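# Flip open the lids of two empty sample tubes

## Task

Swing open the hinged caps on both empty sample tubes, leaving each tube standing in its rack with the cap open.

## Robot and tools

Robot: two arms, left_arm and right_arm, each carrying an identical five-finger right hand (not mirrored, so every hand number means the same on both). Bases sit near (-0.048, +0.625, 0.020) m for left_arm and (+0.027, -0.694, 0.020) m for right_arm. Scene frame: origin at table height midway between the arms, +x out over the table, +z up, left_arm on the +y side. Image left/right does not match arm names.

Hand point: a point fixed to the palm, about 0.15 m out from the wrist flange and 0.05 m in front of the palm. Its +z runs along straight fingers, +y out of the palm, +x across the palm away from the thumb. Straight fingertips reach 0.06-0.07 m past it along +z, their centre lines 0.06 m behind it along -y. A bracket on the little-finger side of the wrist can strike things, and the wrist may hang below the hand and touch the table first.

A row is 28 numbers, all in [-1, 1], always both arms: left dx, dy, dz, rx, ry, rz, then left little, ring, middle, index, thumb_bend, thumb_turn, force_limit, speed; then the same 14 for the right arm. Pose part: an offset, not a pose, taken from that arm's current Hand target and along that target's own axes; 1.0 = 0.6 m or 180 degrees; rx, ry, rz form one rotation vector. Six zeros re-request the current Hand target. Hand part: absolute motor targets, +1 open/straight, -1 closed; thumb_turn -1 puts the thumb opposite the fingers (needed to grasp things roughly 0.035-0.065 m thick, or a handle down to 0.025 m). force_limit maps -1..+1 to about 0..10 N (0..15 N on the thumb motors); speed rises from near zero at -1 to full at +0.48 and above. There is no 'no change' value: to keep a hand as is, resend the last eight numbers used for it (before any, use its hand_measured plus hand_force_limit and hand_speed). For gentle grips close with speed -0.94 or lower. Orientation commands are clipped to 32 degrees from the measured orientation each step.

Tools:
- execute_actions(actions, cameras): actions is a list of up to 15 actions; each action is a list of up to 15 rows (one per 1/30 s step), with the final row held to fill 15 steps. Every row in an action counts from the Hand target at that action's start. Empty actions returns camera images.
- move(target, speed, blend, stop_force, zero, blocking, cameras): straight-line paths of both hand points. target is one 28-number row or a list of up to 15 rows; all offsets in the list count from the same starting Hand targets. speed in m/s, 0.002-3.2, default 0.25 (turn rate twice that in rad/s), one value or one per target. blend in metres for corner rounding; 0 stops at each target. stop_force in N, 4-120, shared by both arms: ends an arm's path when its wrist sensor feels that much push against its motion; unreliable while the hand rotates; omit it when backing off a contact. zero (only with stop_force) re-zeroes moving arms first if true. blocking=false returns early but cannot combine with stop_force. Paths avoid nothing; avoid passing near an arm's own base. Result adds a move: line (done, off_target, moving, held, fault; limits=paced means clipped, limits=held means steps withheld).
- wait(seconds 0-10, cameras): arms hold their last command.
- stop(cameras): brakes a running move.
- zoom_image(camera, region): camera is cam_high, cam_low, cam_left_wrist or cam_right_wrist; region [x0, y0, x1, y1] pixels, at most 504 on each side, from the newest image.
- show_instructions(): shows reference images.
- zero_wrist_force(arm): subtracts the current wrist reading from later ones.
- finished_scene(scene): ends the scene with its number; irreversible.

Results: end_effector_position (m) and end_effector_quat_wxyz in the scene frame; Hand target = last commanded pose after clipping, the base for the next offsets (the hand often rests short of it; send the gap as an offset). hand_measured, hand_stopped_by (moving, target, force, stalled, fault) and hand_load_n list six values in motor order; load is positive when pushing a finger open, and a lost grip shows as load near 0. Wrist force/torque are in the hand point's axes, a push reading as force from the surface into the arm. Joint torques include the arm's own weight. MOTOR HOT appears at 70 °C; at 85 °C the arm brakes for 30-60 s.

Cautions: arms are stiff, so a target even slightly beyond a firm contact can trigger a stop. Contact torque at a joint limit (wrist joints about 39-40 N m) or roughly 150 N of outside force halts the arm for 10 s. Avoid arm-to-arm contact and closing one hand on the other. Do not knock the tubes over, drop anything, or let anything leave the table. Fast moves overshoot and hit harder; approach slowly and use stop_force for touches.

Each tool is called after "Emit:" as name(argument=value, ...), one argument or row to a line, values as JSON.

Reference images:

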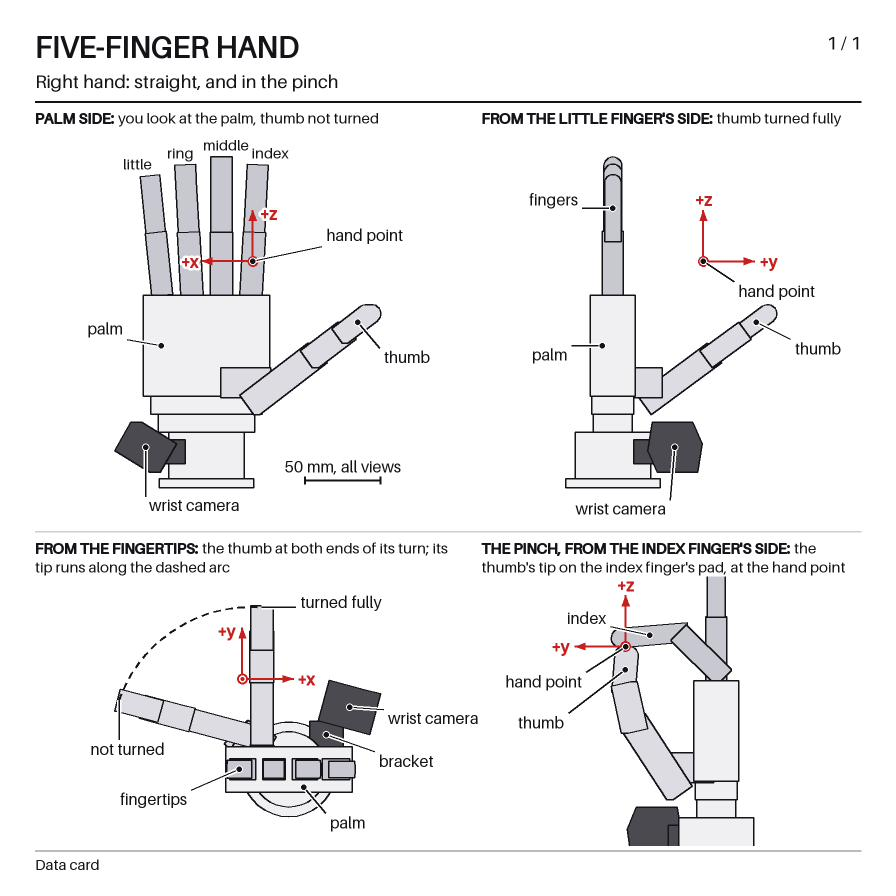

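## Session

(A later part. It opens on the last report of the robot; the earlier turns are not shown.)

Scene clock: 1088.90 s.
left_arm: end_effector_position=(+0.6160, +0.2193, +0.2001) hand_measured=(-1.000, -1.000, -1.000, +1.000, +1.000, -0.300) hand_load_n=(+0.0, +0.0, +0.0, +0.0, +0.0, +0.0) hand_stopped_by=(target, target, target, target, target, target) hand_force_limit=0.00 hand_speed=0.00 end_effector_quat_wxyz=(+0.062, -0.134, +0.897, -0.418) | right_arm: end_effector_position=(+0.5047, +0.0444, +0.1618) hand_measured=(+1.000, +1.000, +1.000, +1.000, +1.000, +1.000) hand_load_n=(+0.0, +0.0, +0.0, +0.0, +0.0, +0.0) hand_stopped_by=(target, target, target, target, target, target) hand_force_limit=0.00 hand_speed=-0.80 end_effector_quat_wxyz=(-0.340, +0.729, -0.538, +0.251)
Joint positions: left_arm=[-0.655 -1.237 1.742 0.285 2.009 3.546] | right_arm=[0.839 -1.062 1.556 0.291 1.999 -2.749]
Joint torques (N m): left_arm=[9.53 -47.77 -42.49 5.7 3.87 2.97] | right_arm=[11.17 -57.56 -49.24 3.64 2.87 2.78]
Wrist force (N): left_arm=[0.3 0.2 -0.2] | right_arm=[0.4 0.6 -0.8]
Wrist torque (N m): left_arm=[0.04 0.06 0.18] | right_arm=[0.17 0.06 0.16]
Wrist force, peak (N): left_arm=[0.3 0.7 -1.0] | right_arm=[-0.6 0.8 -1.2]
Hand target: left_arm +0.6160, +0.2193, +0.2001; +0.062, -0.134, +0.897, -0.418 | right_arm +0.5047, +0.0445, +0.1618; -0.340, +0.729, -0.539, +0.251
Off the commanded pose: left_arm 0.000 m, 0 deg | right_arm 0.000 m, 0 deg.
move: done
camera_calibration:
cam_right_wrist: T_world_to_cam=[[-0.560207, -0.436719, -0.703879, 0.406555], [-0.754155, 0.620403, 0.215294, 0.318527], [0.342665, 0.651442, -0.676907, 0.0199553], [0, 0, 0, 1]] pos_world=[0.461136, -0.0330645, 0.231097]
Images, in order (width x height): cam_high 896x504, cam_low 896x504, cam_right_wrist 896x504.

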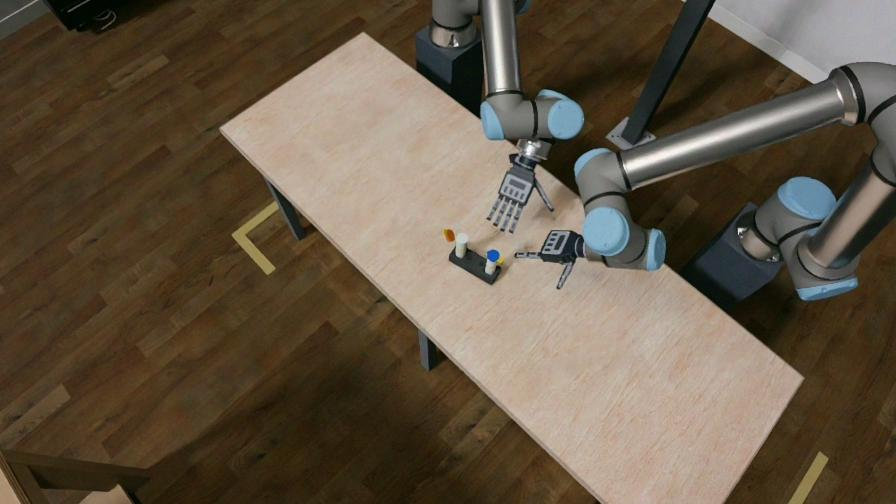

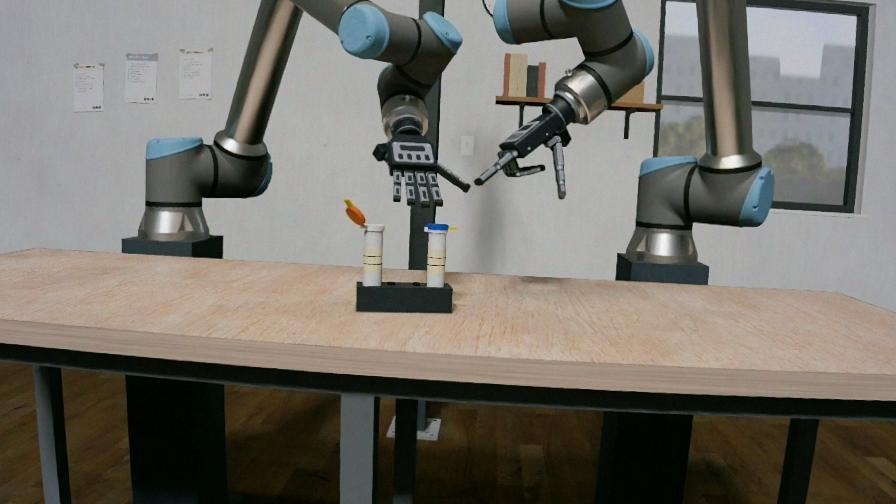

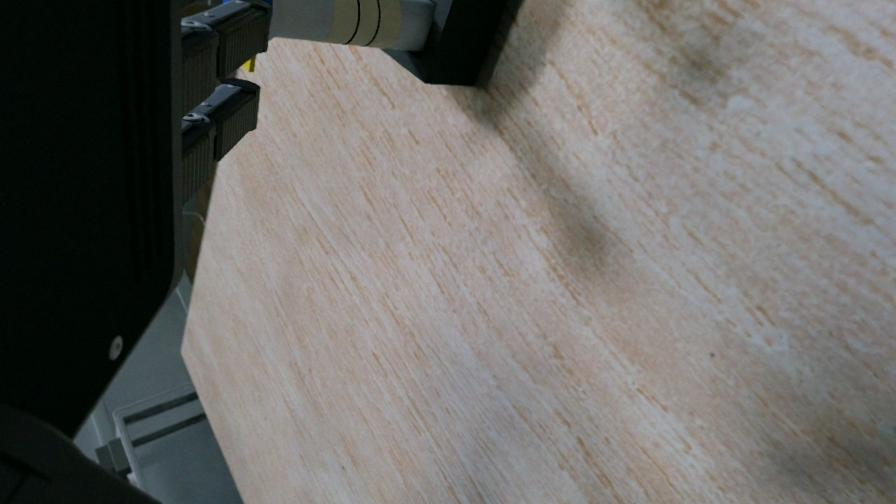

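Emit:
move(
  target=[0,0.1141,0.0958,0,0,0,-1,-1,-1,1,1,-0.3,0,0,0.0033,0.0699,0.124,0,0,0,1,1,1,1,1,1,0,-0.8],
  speed=0.12,
  cameras=["cam_low","cam_high"],
)

Emit:
zoom_image(
  camera="cam_high",
  region=[450, 200, 550, 290],
)

Emit:
zoom_image(
  camera="cam_low",
  region=[360, 180, 490, 300],
)

Scene clock: 1113.37 s.
left_arm: end_effector_position=(+0.6160, +0.2194, +0.1109) hand_measured=(-1.000, -1.000, -1.000, +1.000, +1.000, -0.300) hand_load_n=(+0.0, +0.0, +0.0, -0.5, +0.0, -0.5) hand_stopped_by=(target, target, target, target, target, target) hand_force_limit=0.00 hand_speed=0.00 end_effector_quat_wxyz=(+0.062, -0.134, +0.897, -0.418) | right_arm: end_effector_position=(+0.5339, +0.0513, +0.0820) hand_measured=(+1.000, +1.000, +1.000, +1.000, +1.000, +1.000) hand_load_n=(+0.0, +0.0, +0.0, +0.0, +0.0, -0.5) hand_stopped_by=(target, target, target, target, target, target) hand_force_limit=0.00 hand_speed=-0.80 end_effector_quat_wxyz=(-0.340, +0.729, -0.539, +0.251)
Joint positions: left_arm=[-0.655 -1.155 1.809 0.136 2.009 3.546] | right_arm=[0.815 -0.968 1.562 0.184 1.982 -2.767]
Joint torques (N m): left_arm=[10.18 -52.01 -25.77 -0.48 2.79 -1.7] | right_arm=[-8.35 -61.68 -47.41 -0.6 -1.23 -2.67]
Wrist force (N): left_arm=[0.0 0.5 -0.7] | right_arm=[0.1 0.5 -0.2]
Wrist torque (N m): left_arm=[0.11 0.11 0.15] | right_arm=[0.16 0.09 0.31]
Wrist force, peak (N): left_arm=[0.1 1.3 0.0] | right_arm=[0.2 -0.1 -1.6]
Hand target: left_arm +0.6160, +0.2194, +0.1107; +0.062, -0.134, +0.897, -0.418 | right_arm +0.5340, +0.0514, +0.0818; -0.340, +0.729, -0.539, +0.251
Off the commanded pose: left_arm 0.000 m, 0 deg | right_arm 0.000 m, 0 deg.
move: done
Images, in order (width x height): cam_high 896x504, cam_low 896x504.

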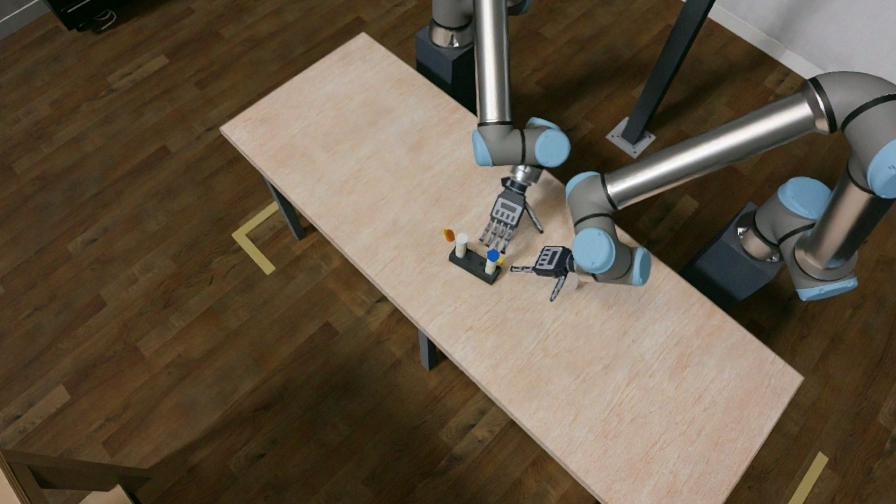

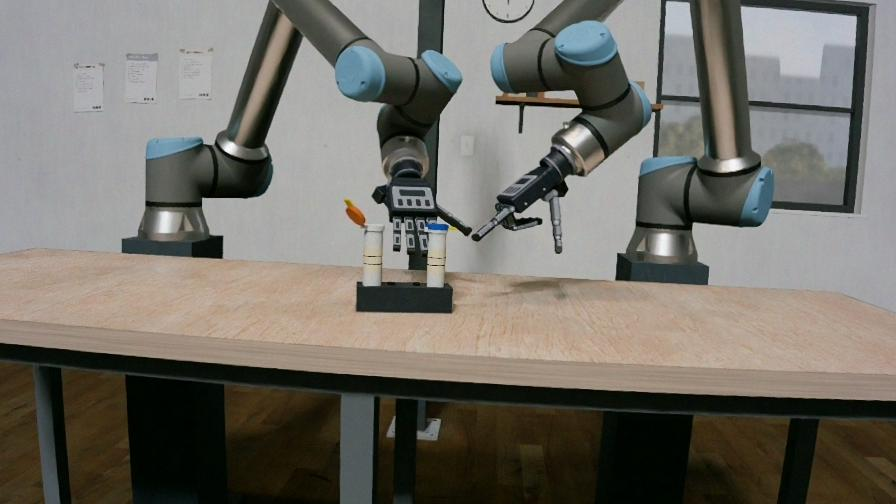

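Scaled by 5.040 from the camera's 896x504 image, which has a finer 1280x720 frame.

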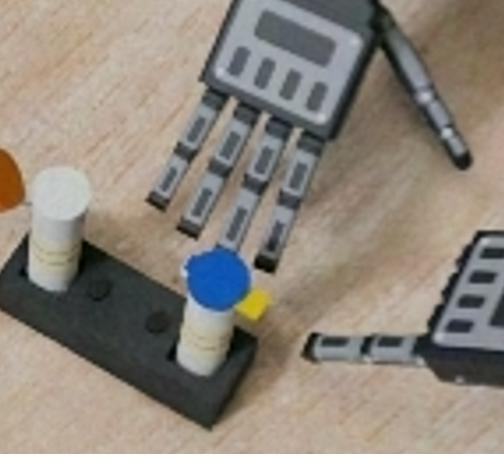

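Scaled by 3.877 from the camera's 896x504 image, which has a finer 1280x720 frame.

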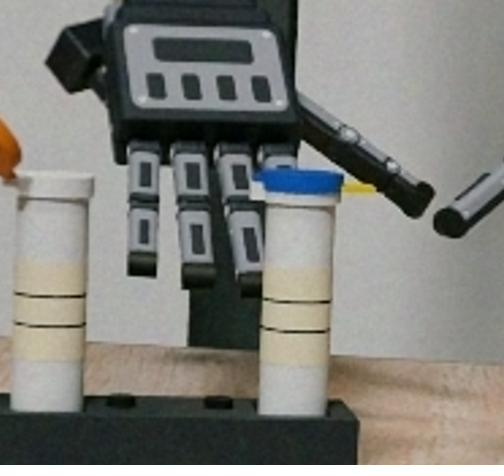

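Emit:
move(
  target=[
    [0,0,0,0,0,0,-1,-1,-1,1,1,-0.3,0,0,0,-0.0214,0.0255,0,0,0,1,1,1,1,1,1,0,-0.8],
    [0,0,0,0,0,0,-1,-1,-1,1,1,-0.3,0,0,0,-0.0589,0.0702,0,0,0,1,1,1,1,1,1,0,-0.8],
  ],
  speed=[0.04, 0.008],
  stop_force=5,
  cameras=["cam_high","cam_low"],
)

Scene clock: 1148.37 s.
left_arm: end_effector_position=(+0.6160, +0.2194, +0.1107) hand_measured=(-1.000, -1.000, -1.000, +1.000, +1.000, -0.300) hand_load_n=(+0.0, +0.0, +0.0, +0.0, +0.0, +0.0) hand_stopped_by=(target, target, target, target, target, target) hand_force_limit=0.00 hand_speed=0.00 end_effector_quat_wxyz=(+0.062, -0.134, +0.897, -0.418) | right_arm: end_effector_position=(+0.5666, +0.0614, +0.0818) hand_measured=(+1.000, +1.000, +1.000, +1.000, +1.000, +1.000) hand_load_n=(+0.0, +0.0, -0.5, -0.5, +0.0, +0.0) hand_stopped_by=(target, target, target, target, target, target) hand_force_limit=0.00 hand_speed=-0.80 end_effector_quat_wxyz=(-0.340, +0.729, -0.539, +0.251)
Joint positions: left_arm=[-0.655 -1.155 1.809 0.136 2.009 3.546] | right_arm=[0.791 -0.934 1.503 0.203 1.966 -2.785]
Joint torques (N m): left_arm=[11.22 -51.2 -25.32 -0.86 -1.91 -1.72] | right_arm=[9.21 -98.76 -25.18 -1.01 1.47 1.5]
Wrist force (N): left_arm=[0.2 0.5 -0.3] | right_arm=[0.6 2.0 -4.8]
Wrist torque (N m): left_arm=[0.09 0.06 0.16] | right_arm=[0.44 0.25 0.35]
Wrist force, peak (N): left_arm=[0.2 0.7 -0.8] | right_arm=[1.3 1.8 -8.7]
Hand target: left_arm +0.6160, +0.2194, +0.1107; +0.062, -0.134, +0.897, -0.418 | right_arm +0.5666, +0.0614, +0.0818; -0.340, +0.729, -0.539, +0.251 (not the last commanded pose)
Off the commanded pose: left_arm 0.000 m, 0 deg | right_arm 0.021 m, 0 deg.
move: contact (right_arm); path passed 1 of 2 targets
Images, in order (width x height): cam_high 896x504, cam_low 896x504.

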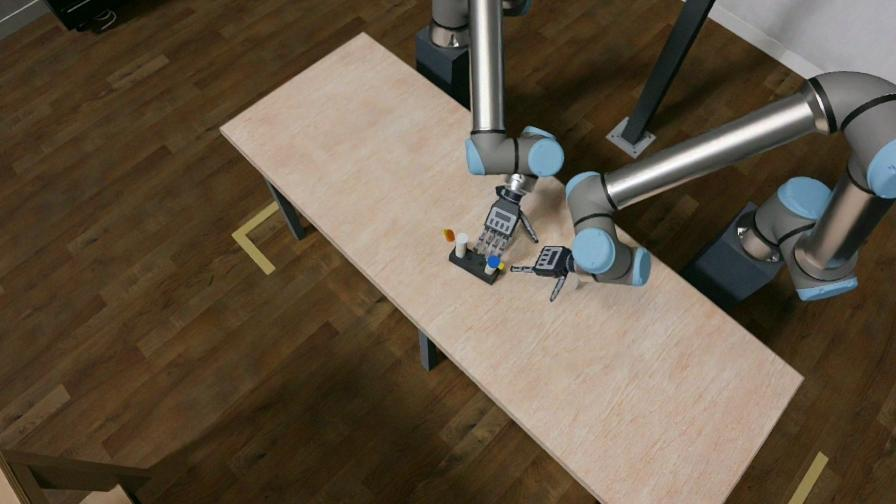

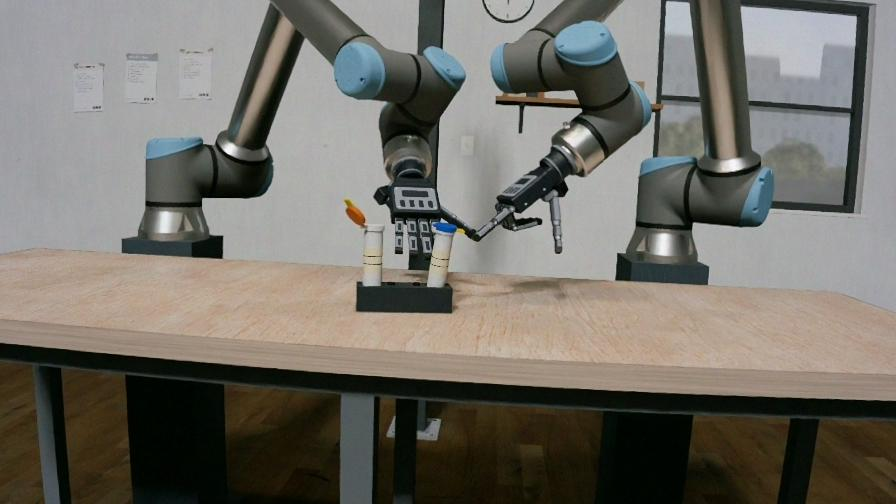

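Emit:
zoom_image(
  camera="cam_low",
  region=[360, 180, 490, 300],
)

Emit:
zoom_image(
  camera="cam_high",
  region=[450, 200, 550, 290],
)

Scaled by 3.877 from the camera's 896x504 image, which has a finer 1280x720 frame.

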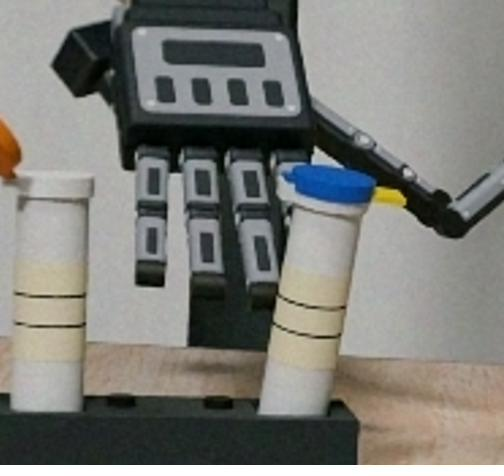

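Scaled by 5.040 from the camera's 896x504 image, which has a finer 1280x720 frame.

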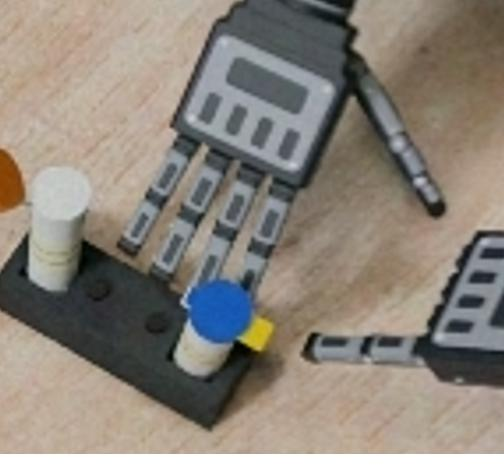

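Emit:
move(
  target=[0,0,0,0,0,0,-1,-1,-1,1,1,-0.3,0,0,0,0.0321,-0.0383,0,0,0,1,1,1,1,1,1,0,-0.8],
  speed=0.02,
  cameras=["cam_high","cam_low"],
)

Emit:
zoom_image(
  camera="cam_low",
  region=[360, 180, 490, 300],
)

Emit:
zoom_image(
  camera="cam_high",
  region=[450, 200, 550, 290],
)

Scene clock: 1172.60 s.
left_arm: end_effector_position=(+0.6160, +0.2194, +0.1107) hand_measured=(-1.000, -1.000, -1.000, +1.000, +1.000, -0.300) hand_load_n=(+0.0, +0.0, +0.0, -0.5, +0.0, +0.0) hand_stopped_by=(target, target, target, target, target, target) hand_force_limit=0.00 hand_speed=0.00 end_effector_quat_wxyz=(+0.062, -0.134, +0.897, -0.418) | right_arm: end_effector_position=(+0.5381, +0.0526, +0.0818) hand_measured=(+1.000, +1.000, +1.000, +1.000, +1.000, +1.000) hand_load_n=(+0.0, +0.0, +0.0, -0.5, +0.0, -0.5) hand_stopped_by=(target, target, target, target, target, target) hand_force_limit=0.00 hand_speed=-0.80 end_effector_quat_wxyz=(-0.340, +0.729, -0.539, +0.251) end_effector_velocity=(-0.003, -0.001, -0.001) end_effector_angular_velocity=(-0.002, +0.002, +0.001)
Joint positions: left_arm=[-0.655 -1.155 1.809 0.136 2.009 3.546] | right_arm=[0.812 -0.964 1.554 0.186 1.98 -2.77]
Joint velocities: left_arm=[within noise] | right_arm=[0.002 -0.002 0.005 0 0.001 0.001]
Joint torques (N m): left_arm=[8.06 -51.43 -25.93 -1.04 -1.54 -1.82] | right_arm=[12.07 -97.98 -22.9 -0.29 2.89 2.56]
Wrist force (N): left_arm=[0.3 0.8 -0.4] | right_arm=[0.4 0.5 -0.9]
Wrist torque (N m): left_arm=[0.14 0.05 0.18] | right_arm=[0.19 0.07 0.17]
Wrist force, peak (N): left_arm=[0.6 0.6 -0.8] | right_arm=[1.6 1.2 -5.2]
Hand target: left_arm +0.6160, +0.2194, +0.1107; +0.062, -0.134, +0.897, -0.418 | right_arm +0.5379, +0.0526, +0.0818; -0.340, +0.729, -0.539, +0.251
Off the commanded pose: left_arm 0.000 m, 0 deg | right_arm 0.000 m, 0 deg.
move: done
Images, in order (width x height): cam_high 896x504, cam_low 896x504.

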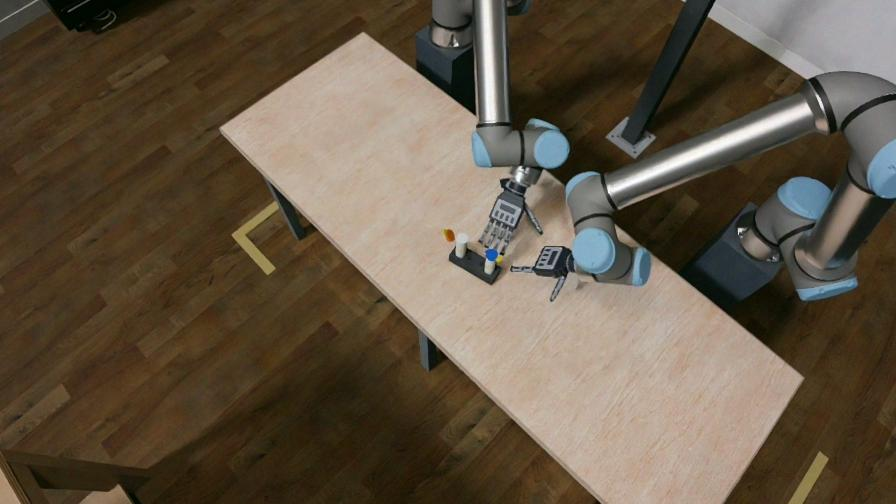

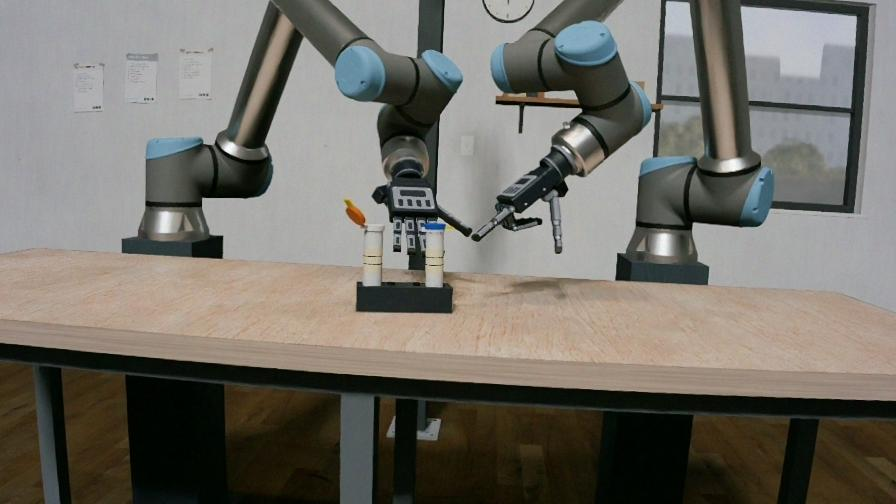

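Scaled by 3.877 from the camera's 896x504 image, which has a finer 1280x720 frame.

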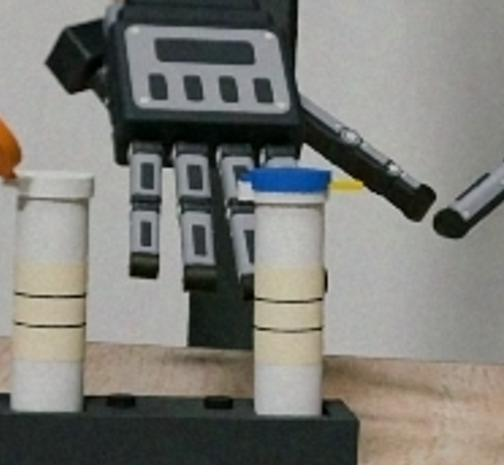

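Scaled by 5.040 from the camera's 896x504 image, which has a finer 1280x720 frame.

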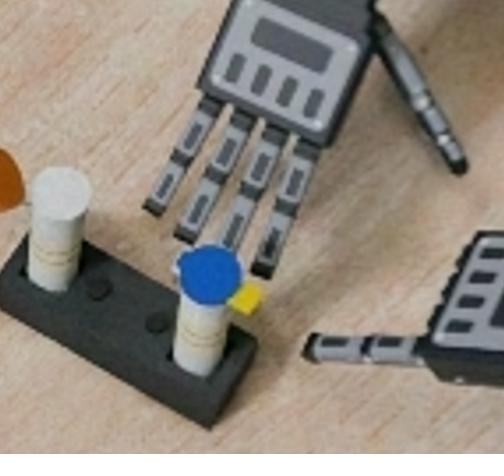

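Emit:
move(
  target=[
    [0,0,0,0,0,0,-1,-1,-1,1,1,-0.3,0,0,0.0067,0,0,0,0,0,1,1,1,1,1,1,0,-0.8],
    [0,0,0,0,0,0,-1,-1,-1,1,1,-0.3,0,0,0.0067,-0.0161,0.01915,0,0,0,1,1,1,1,1,1,0,-0.8],
    [0,0,0,0,0,0,-1,-1,-1,1,1,-0.3,0,0,0.0067,-0.0536,0.0639,0,0,0,1,1,1,1,1,1,0,-0.8],
  ],
  speed=[0.03, 0.04, 0.008],
  stop_force=5,
  cameras=["cam_high","cam_low"],
)

Emit:
zoom_image(
  camera="cam_low",
  region=[360, 180, 490, 300],
)

Emit:
zoom_image(
  camera="cam_high",
  region=[450, 200, 550, 290],
)

Scene clock: 1194.07 s.
left_arm: end_effector_position=(+0.6160, +0.2194, +0.1107) hand_measured=(-1.000, -1.000, -1.000, +1.000, +1.000, -0.300) hand_load_n=(+0.0, +0.0, +0.0, +0.0, +0.0, +0.0) hand_stopped_by=(target, target, target, target, target, target) hand_force_limit=0.00 hand_speed=0.00 end_effector_quat_wxyz=(+0.062, -0.134, +0.897, -0.418) | right_arm: end_effector_position=(+0.5677, +0.0575, +0.0818) hand_measured=(+1.000, +1.000, +1.000, +1.000, +1.000, +1.000) hand_load_n=(+0.0, +0.0, -0.5, -1.0, +0.0, +0.0) hand_stopped_by=(target, target, target, target, target, target) hand_force_limit=0.00 hand_speed=-0.80 end_effector_quat_wxyz=(-0.340, +0.729, -0.539, +0.251)
Joint positions: left_arm=[-0.655 -1.155 1.809 0.136 2.009 3.546] | right_arm=[0.787 -0.939 1.51 0.198 1.962 -2.789]
Joint torques (N m): left_arm=[7.81 -53.65 -26.18 -1.04 -1.56 -1.73] | right_arm=[8.57 -98.9 -25.01 -0.93 1.28 1.36]
Wrist force (N): left_arm=[0.3 0.1 -0.7] | right_arm=[0.7 1.3 -4.9]
Wrist torque (N m): left_arm=[0.05 0.07 0.15] | right_arm=[0.39 0.20 0.34]
Wrist force, peak (N): left_arm=[-0.1 0.6 -1.1] | right_arm=[1.4 1.5 -8.8]
Hand target: left_arm +0.6160, +0.2194, +0.1107; +0.062, -0.134, +0.897, -0.418 | right_arm +0.5677, +0.0575, +0.0818; -0.340, +0.729, -0.539, +0.251 (not the last commanded pose)
Off the commanded pose: left_arm 0.000 m, 0 deg | right_arm 0.020 m, 0 deg.
move: contact (right_arm); path passed 2 of 3 targets
Images, in order (width x height): cam_high 896x504, cam_low 896x504.

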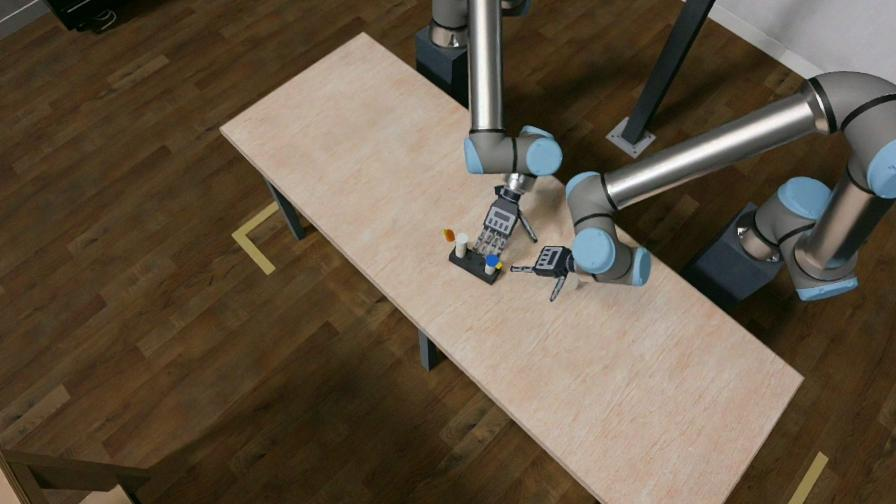

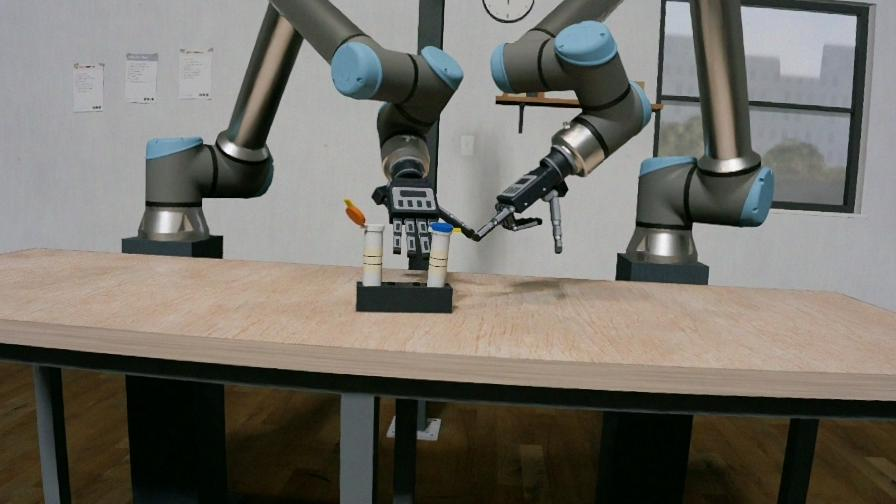

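Scaled by 3.877 from the camera's 896x504 image, which has a finer 1280x720 frame.

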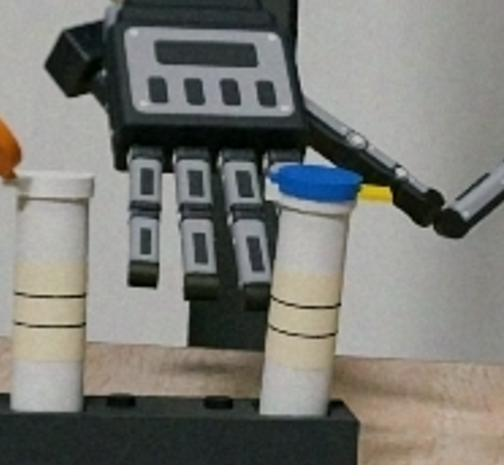

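Scaled by 5.040 from the camera's 896x504 image, which has a finer 1280x720 frame.

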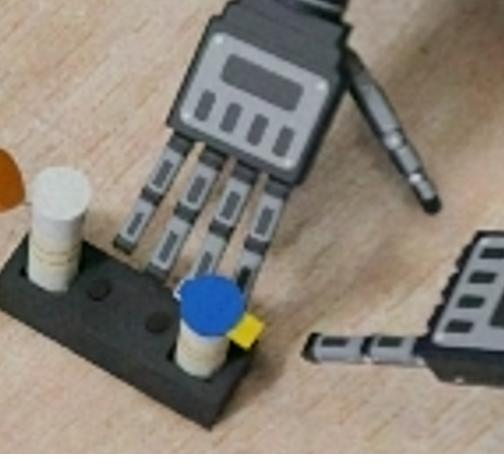

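Emit:
move(
  target=[0,0,0,0,0,0,-1,-1,-1,1,1,-0.3,0,0,0,-0.0214,0.0255,0,0,0,1,1,1,1,1,1,0,-0.8],
  speed=0.004,
  stop_force=9,
  zero=false,
  cameras=["cam_high","cam_low"],
)

Emit:
zoom_image(
  camera="cam_low",
  region=[360, 180, 490, 300],
)

Emit:
zoom_image(
  camera="cam_high",
  region=[450, 200, 550, 290],
)

Scene clock: 1216.33 s.
left_arm: end_effector_position=(+0.6160, +0.2194, +0.1107) hand_measured=(-1.000, -1.000, -1.000, +1.000, +1.000, -0.300) hand_load_n=(+0.0, +0.0, +0.0, +0.0, +0.0, +0.0) hand_stopped_by=(target, target, target, target, target, target) hand_force_limit=0.00 hand_speed=0.00 end_effector_quat_wxyz=(+0.062, -0.134, +0.897, -0.418) | right_arm: end_effector_position=(+0.5685, +0.0578, +0.0819) hand_measured=(+1.000, +1.000, +1.000, +1.000, +1.000, +1.000) hand_load_n=(+0.0, -0.5, -1.0, -1.5, +0.0, +0.0) hand_stopped_by=(target, target, target, target, target, target) hand_force_limit=0.00 hand_speed=-0.80 end_effector_quat_wxyz=(-0.340, +0.729, -0.539, +0.251)
Joint positions: left_arm=[-0.655 -1.155 1.809 0.136 2.009 3.546] | right_arm=[0.786 -0.938 1.508 0.199 1.962 -2.789]
Joint torques (N m): left_arm=[6.71 -51.79 -26.45 -0.89 -1.58 -1.72] | right_arm=[6.49 -95.81 -26.05 -0.94 1.5 1.21]
Wrist force (N): left_arm=[0.4 0.3 -0.7] | right_arm=[1.7 2.4 -10.7]
Wrist torque (N m): left_arm=[0.09 0.05 0.17] | right_arm=[0.63 0.24 0.40]
Wrist force, peak (N): left_arm=[0.3 0.6 -0.9] | right_arm=[2.0 2.6 -12.3]
Hand target: left_arm +0.6160, +0.2194, +0.1107; +0.062, -0.134, +0.897, -0.418 | right_arm +0.5685, +0.0578, +0.0819; -0.340, +0.729, -0.539, +0.251 (not the last commanded pose)
Off the commanded pose: left_arm 0.000 m, 0 deg | right_arm 0.019 m, 0 deg.
move: contact (right_arm)
Images, in order (width x height): cam_high 896x504, cam_low 896x504.

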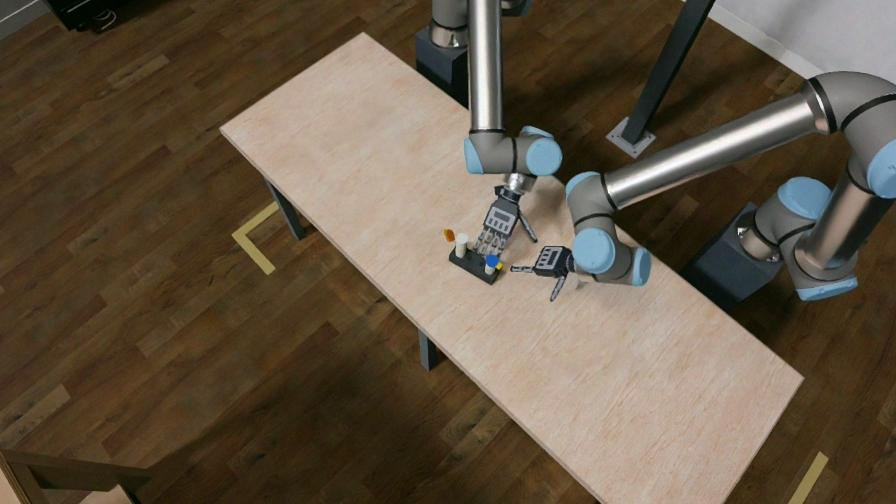

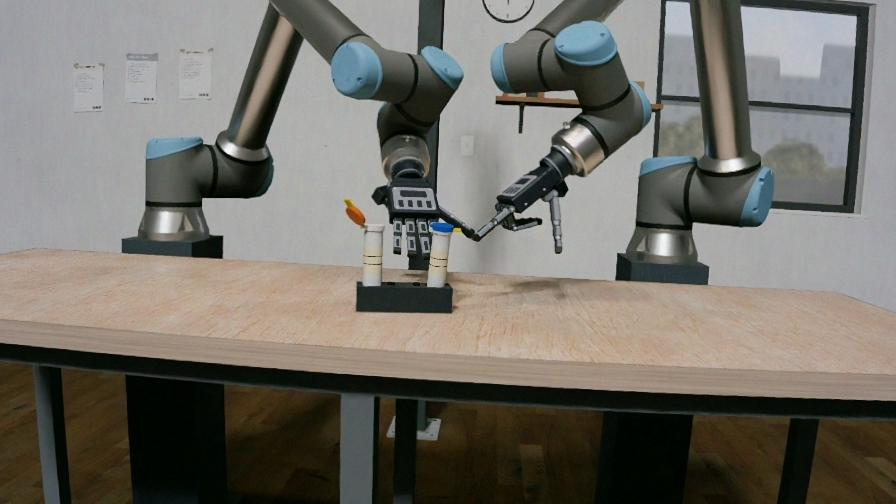

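Scaled by 3.877 from the camera's 896x504 image, which has a finer 1280x720 frame.

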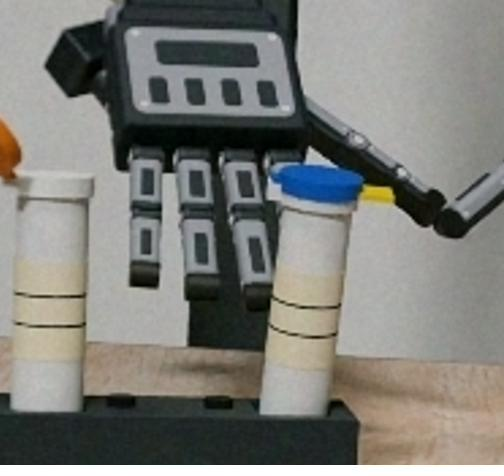

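Scaled by 5.040 from the camera's 896x504 image, which has a finer 1280x720 frame.

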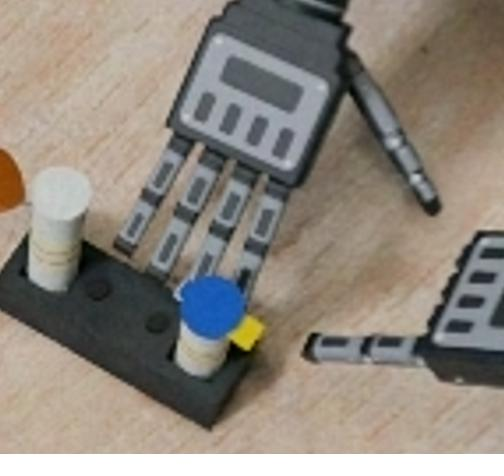

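Emit:
move(
  target=[-0.0205,0.0032,0.0027,0,0,0,-1,-1,-1,1,1,-0.3,0,0,0,0,0,0,0,0,1,1,1,1,1,1,0,-0.8],
  speed=0.03,
  cameras=["cam_high","cam_low"],
)

Emit:
zoom_image(
  camera="cam_low",
  region=[360, 180, 490, 300],
)

Emit:
zoom_image(
  camera="cam_high",
  region=[450, 200, 550, 290],
)

Scene clock: 1231.77 s.
left_arm: end_effector_position=(+0.6275, +0.2229, +0.1082) hand_measured=(-1.000, -1.000, -1.000, +1.000, +1.000, -0.300) hand_load_n=(+0.0, +0.0, +0.0, +0.0, +0.0, +0.0) hand_stopped_by=(target, target, target, target, target, target) hand_force_limit=0.00 hand_speed=0.00 end_effector_quat_wxyz=(+0.062, -0.134, +0.897, -0.418) end_effector_velocity=(+0.002, +0.000, -0.002) end_effector_angular_velocity=(+0.000, +0.002, +0.000) | right_arm: end_effector_position=(+0.5685, +0.0578, +0.0819) hand_measured=(+1.000, +1.000, +1.000, +1.000, +1.000, +1.000) hand_load_n=(+0.0, +0.0, -1.0, -1.5, +0.0, -0.5) hand_stopped_by=(target, target, target, target, target, target) hand_force_limit=0.00 hand_speed=-0.80 end_effector_quat_wxyz=(-0.340, +0.729, -0.539, +0.251)
Joint positions: left_arm=[-0.639 -1.139 1.791 0.144 2.02 3.559] | right_arm=[0.786 -0.938 1.508 0.199 1.962 -2.789]
Joint velocities: left_arm=[0.002 0.005 -0.004 0 0.002 0.001] | right_arm=[within noise]
Joint torques (N m): left_arm=[14.67 -52.2 -38.4 5.81 3.65 3.27] | right_arm=[6.13 -95.71 -27.08 -0.82 1.48 1.16]
Wrist force (N): left_arm=[0.1 0.6 -0.5] | right_arm=[1.7 2.8 -10.6]
Wrist torque (N m): left_arm=[0.12 0.09 0.17] | right_arm=[0.65 0.23 0.41]
Wrist force, peak (N): left_arm=[0.5 0.6 -0.9] | right_arm=[1.5 3.0 -10.8]
Hand target: left_arm +0.6278, +0.2229, +0.1082; +0.062, -0.134, +0.897, -0.418 | right_arm +0.5685, +0.0578, +0.0819; -0.340, +0.729, -0.539, +0.251
Off the commanded pose: left_arm 0.000 m, 0 deg | right_arm 0.000 m, 0 deg.
move: done
Images, in order (width x height): cam_high 896x504, cam_low 896x504.

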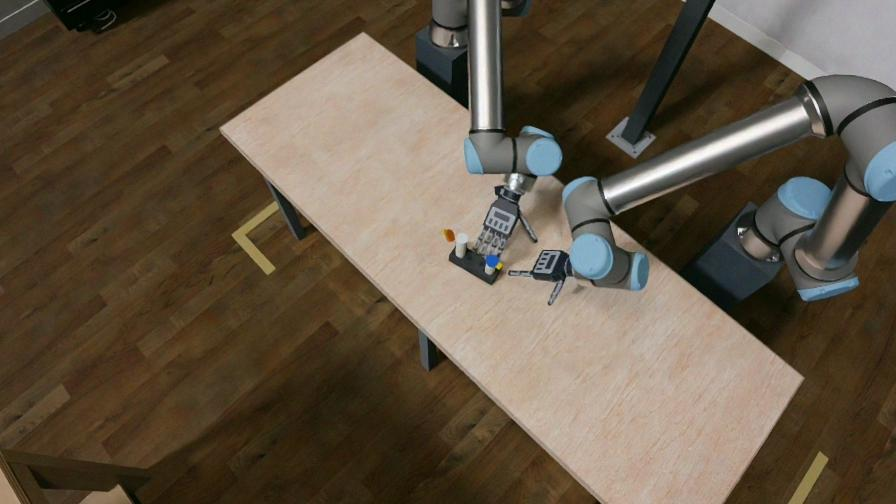

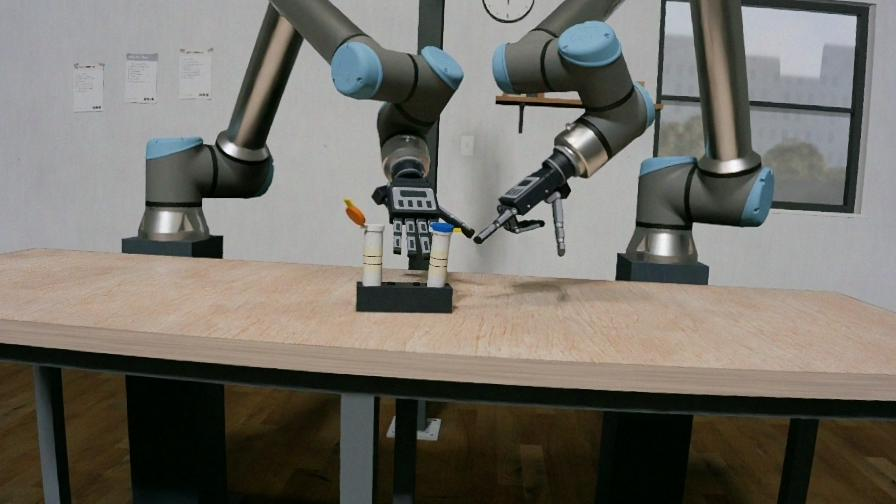

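Scaled by 3.877 from the camera's 896x504 image, which has a finer 1280x720 frame.

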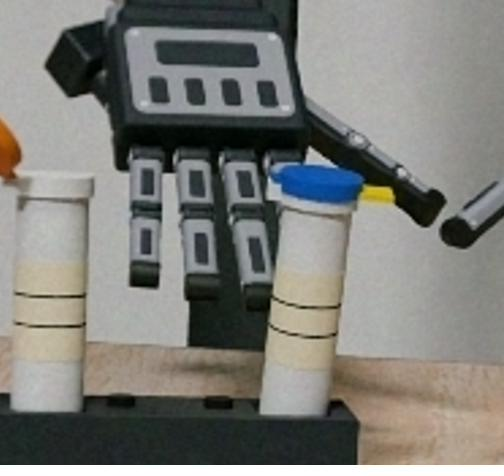

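Scaled by 5.040 from the camera's 896x504 image, which has a finer 1280x720 frame.

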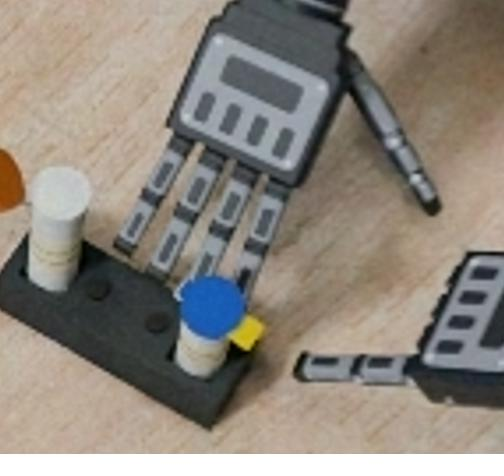

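Emit:
move(
  target=[0,-0.0214,0.0255,0,0,0,-1,-1,-1,1,1,-0.3,0,0,0,0,0,0,0,0,1,1,1,1,1,1,0,-0.8],
  speed=0.015,
  stop_force=4,
  cameras=["cam_high","cam_low"],
)

Emit:
zoom_image(
  camera="cam_low",
  region=[360, 180, 490, 300],
)

Emit:
zoom_image(
  camera="cam_high",
  region=[450, 200, 550, 290],
)

Scene clock: 1249.40 s.
left_arm: end_effector_position=(+0.6336, +0.2038, +0.1082) hand_measured=(-1.000, -1.000, -1.000, +1.000, +1.000, -0.300) hand_load_n=(+0.0, +0.0, +0.0, +0.0, +0.0, +0.0) hand_stopped_by=(target, target, target, target, target, target) hand_force_limit=0.00 hand_speed=0.00 end_effector_quat_wxyz=(+0.062, -0.134, +0.897, -0.418) | right_arm: end_effector_position=(+0.5685, +0.0578, +0.0819) hand_measured=(+1.000, +1.000, +1.000, +1.000, +1.000, +1.000) hand_load_n=(+0.0, +0.0, -1.0, -1.5, +0.0, -0.5) hand_stopped_by=(target, target, target, target, target, target) hand_force_limit=0.00 hand_speed=-0.80 end_effector_quat_wxyz=(-0.340, +0.729, -0.539, +0.251)
Joint positions: left_arm=[-0.656 -1.122 1.763 0.149 2.008 3.545] | right_arm=[0.786 -0.938 1.508 0.199 1.962 -2.789]
Joint torques (N m): left_arm=[-8.72 -52.88 -39.9 5.72 -2.72 -3.07] | right_arm=[6.61 -94.62 -27.79 -0.74 1.43 1.19]
Wrist force (N): left_arm=[0.2 0.3 -0.5] | right_arm=[1.7 2.7 -10.6]
Wrist torque (N m): left_arm=[0.07 0.08 0.30] | right_arm=[0.64 0.23 0.41]
Wrist force, peak (N): left_arm=[0.1 0.8 -1.0] | right_arm=[1.6 2.5 -11.1]
Hand target: left_arm +0.6336, +0.2038, +0.1082; +0.062, -0.134, +0.897, -0.418 | right_arm +0.5685, +0.0578, +0.0819; -0.340, +0.729, -0.539, +0.251
Off the commanded pose: left_arm 0.000 m, 0 deg | right_arm 0.000 m, 0 deg.
move: done
Images, in order (width x height): cam_high 896x504, cam_low 896x504.

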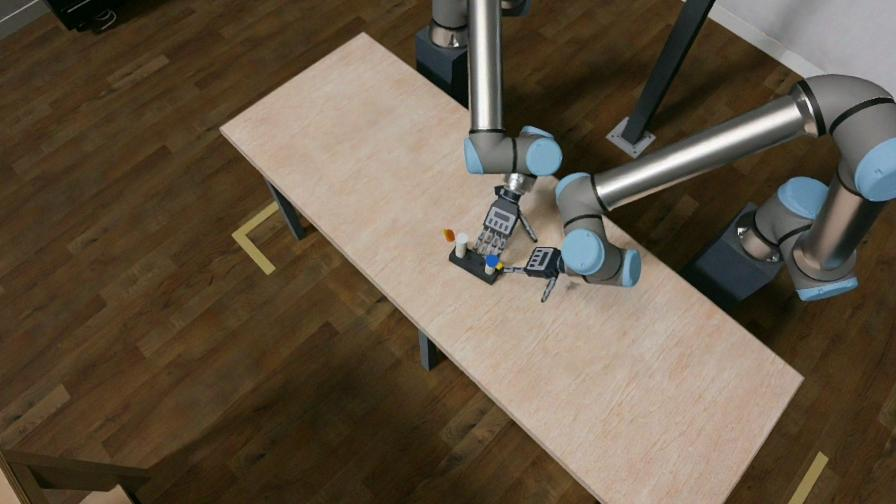

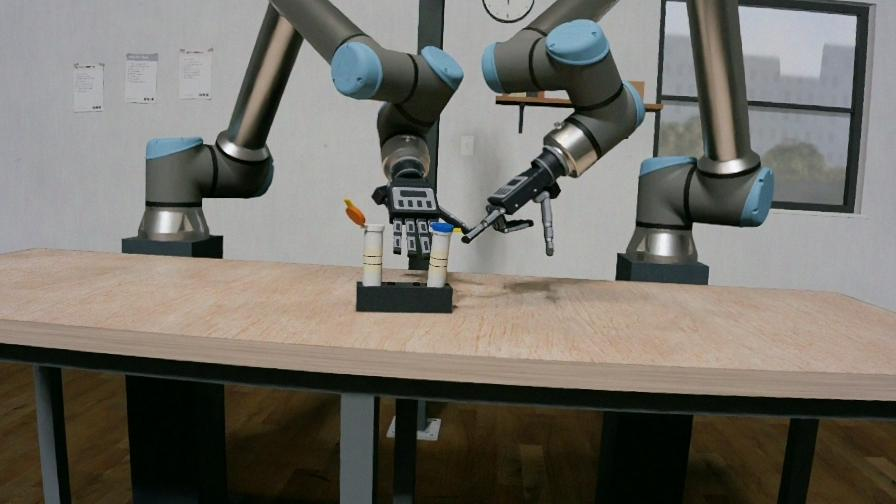

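Scaled by 3.877 from the camera's 896x504 image, which has a finer 1280x720 frame.

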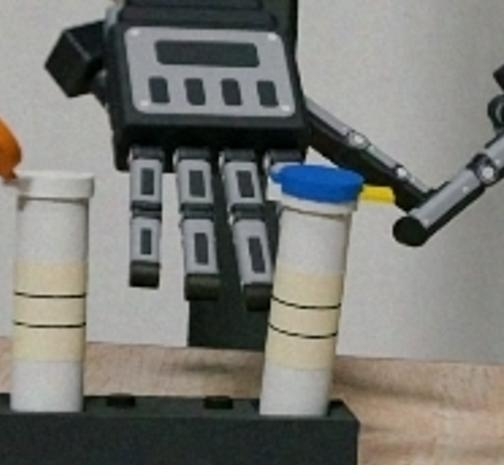

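Scaled by 5.040 from the camera's 896x504 image, which has a finer 1280x720 frame.

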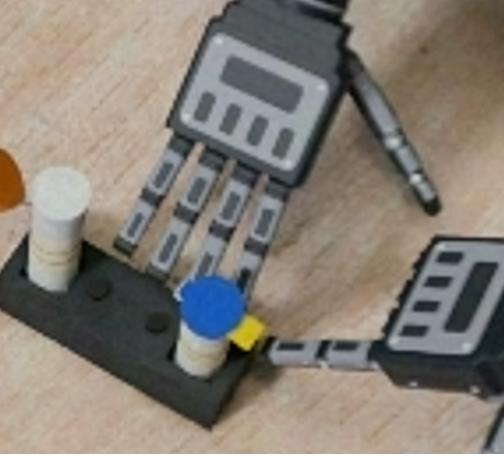

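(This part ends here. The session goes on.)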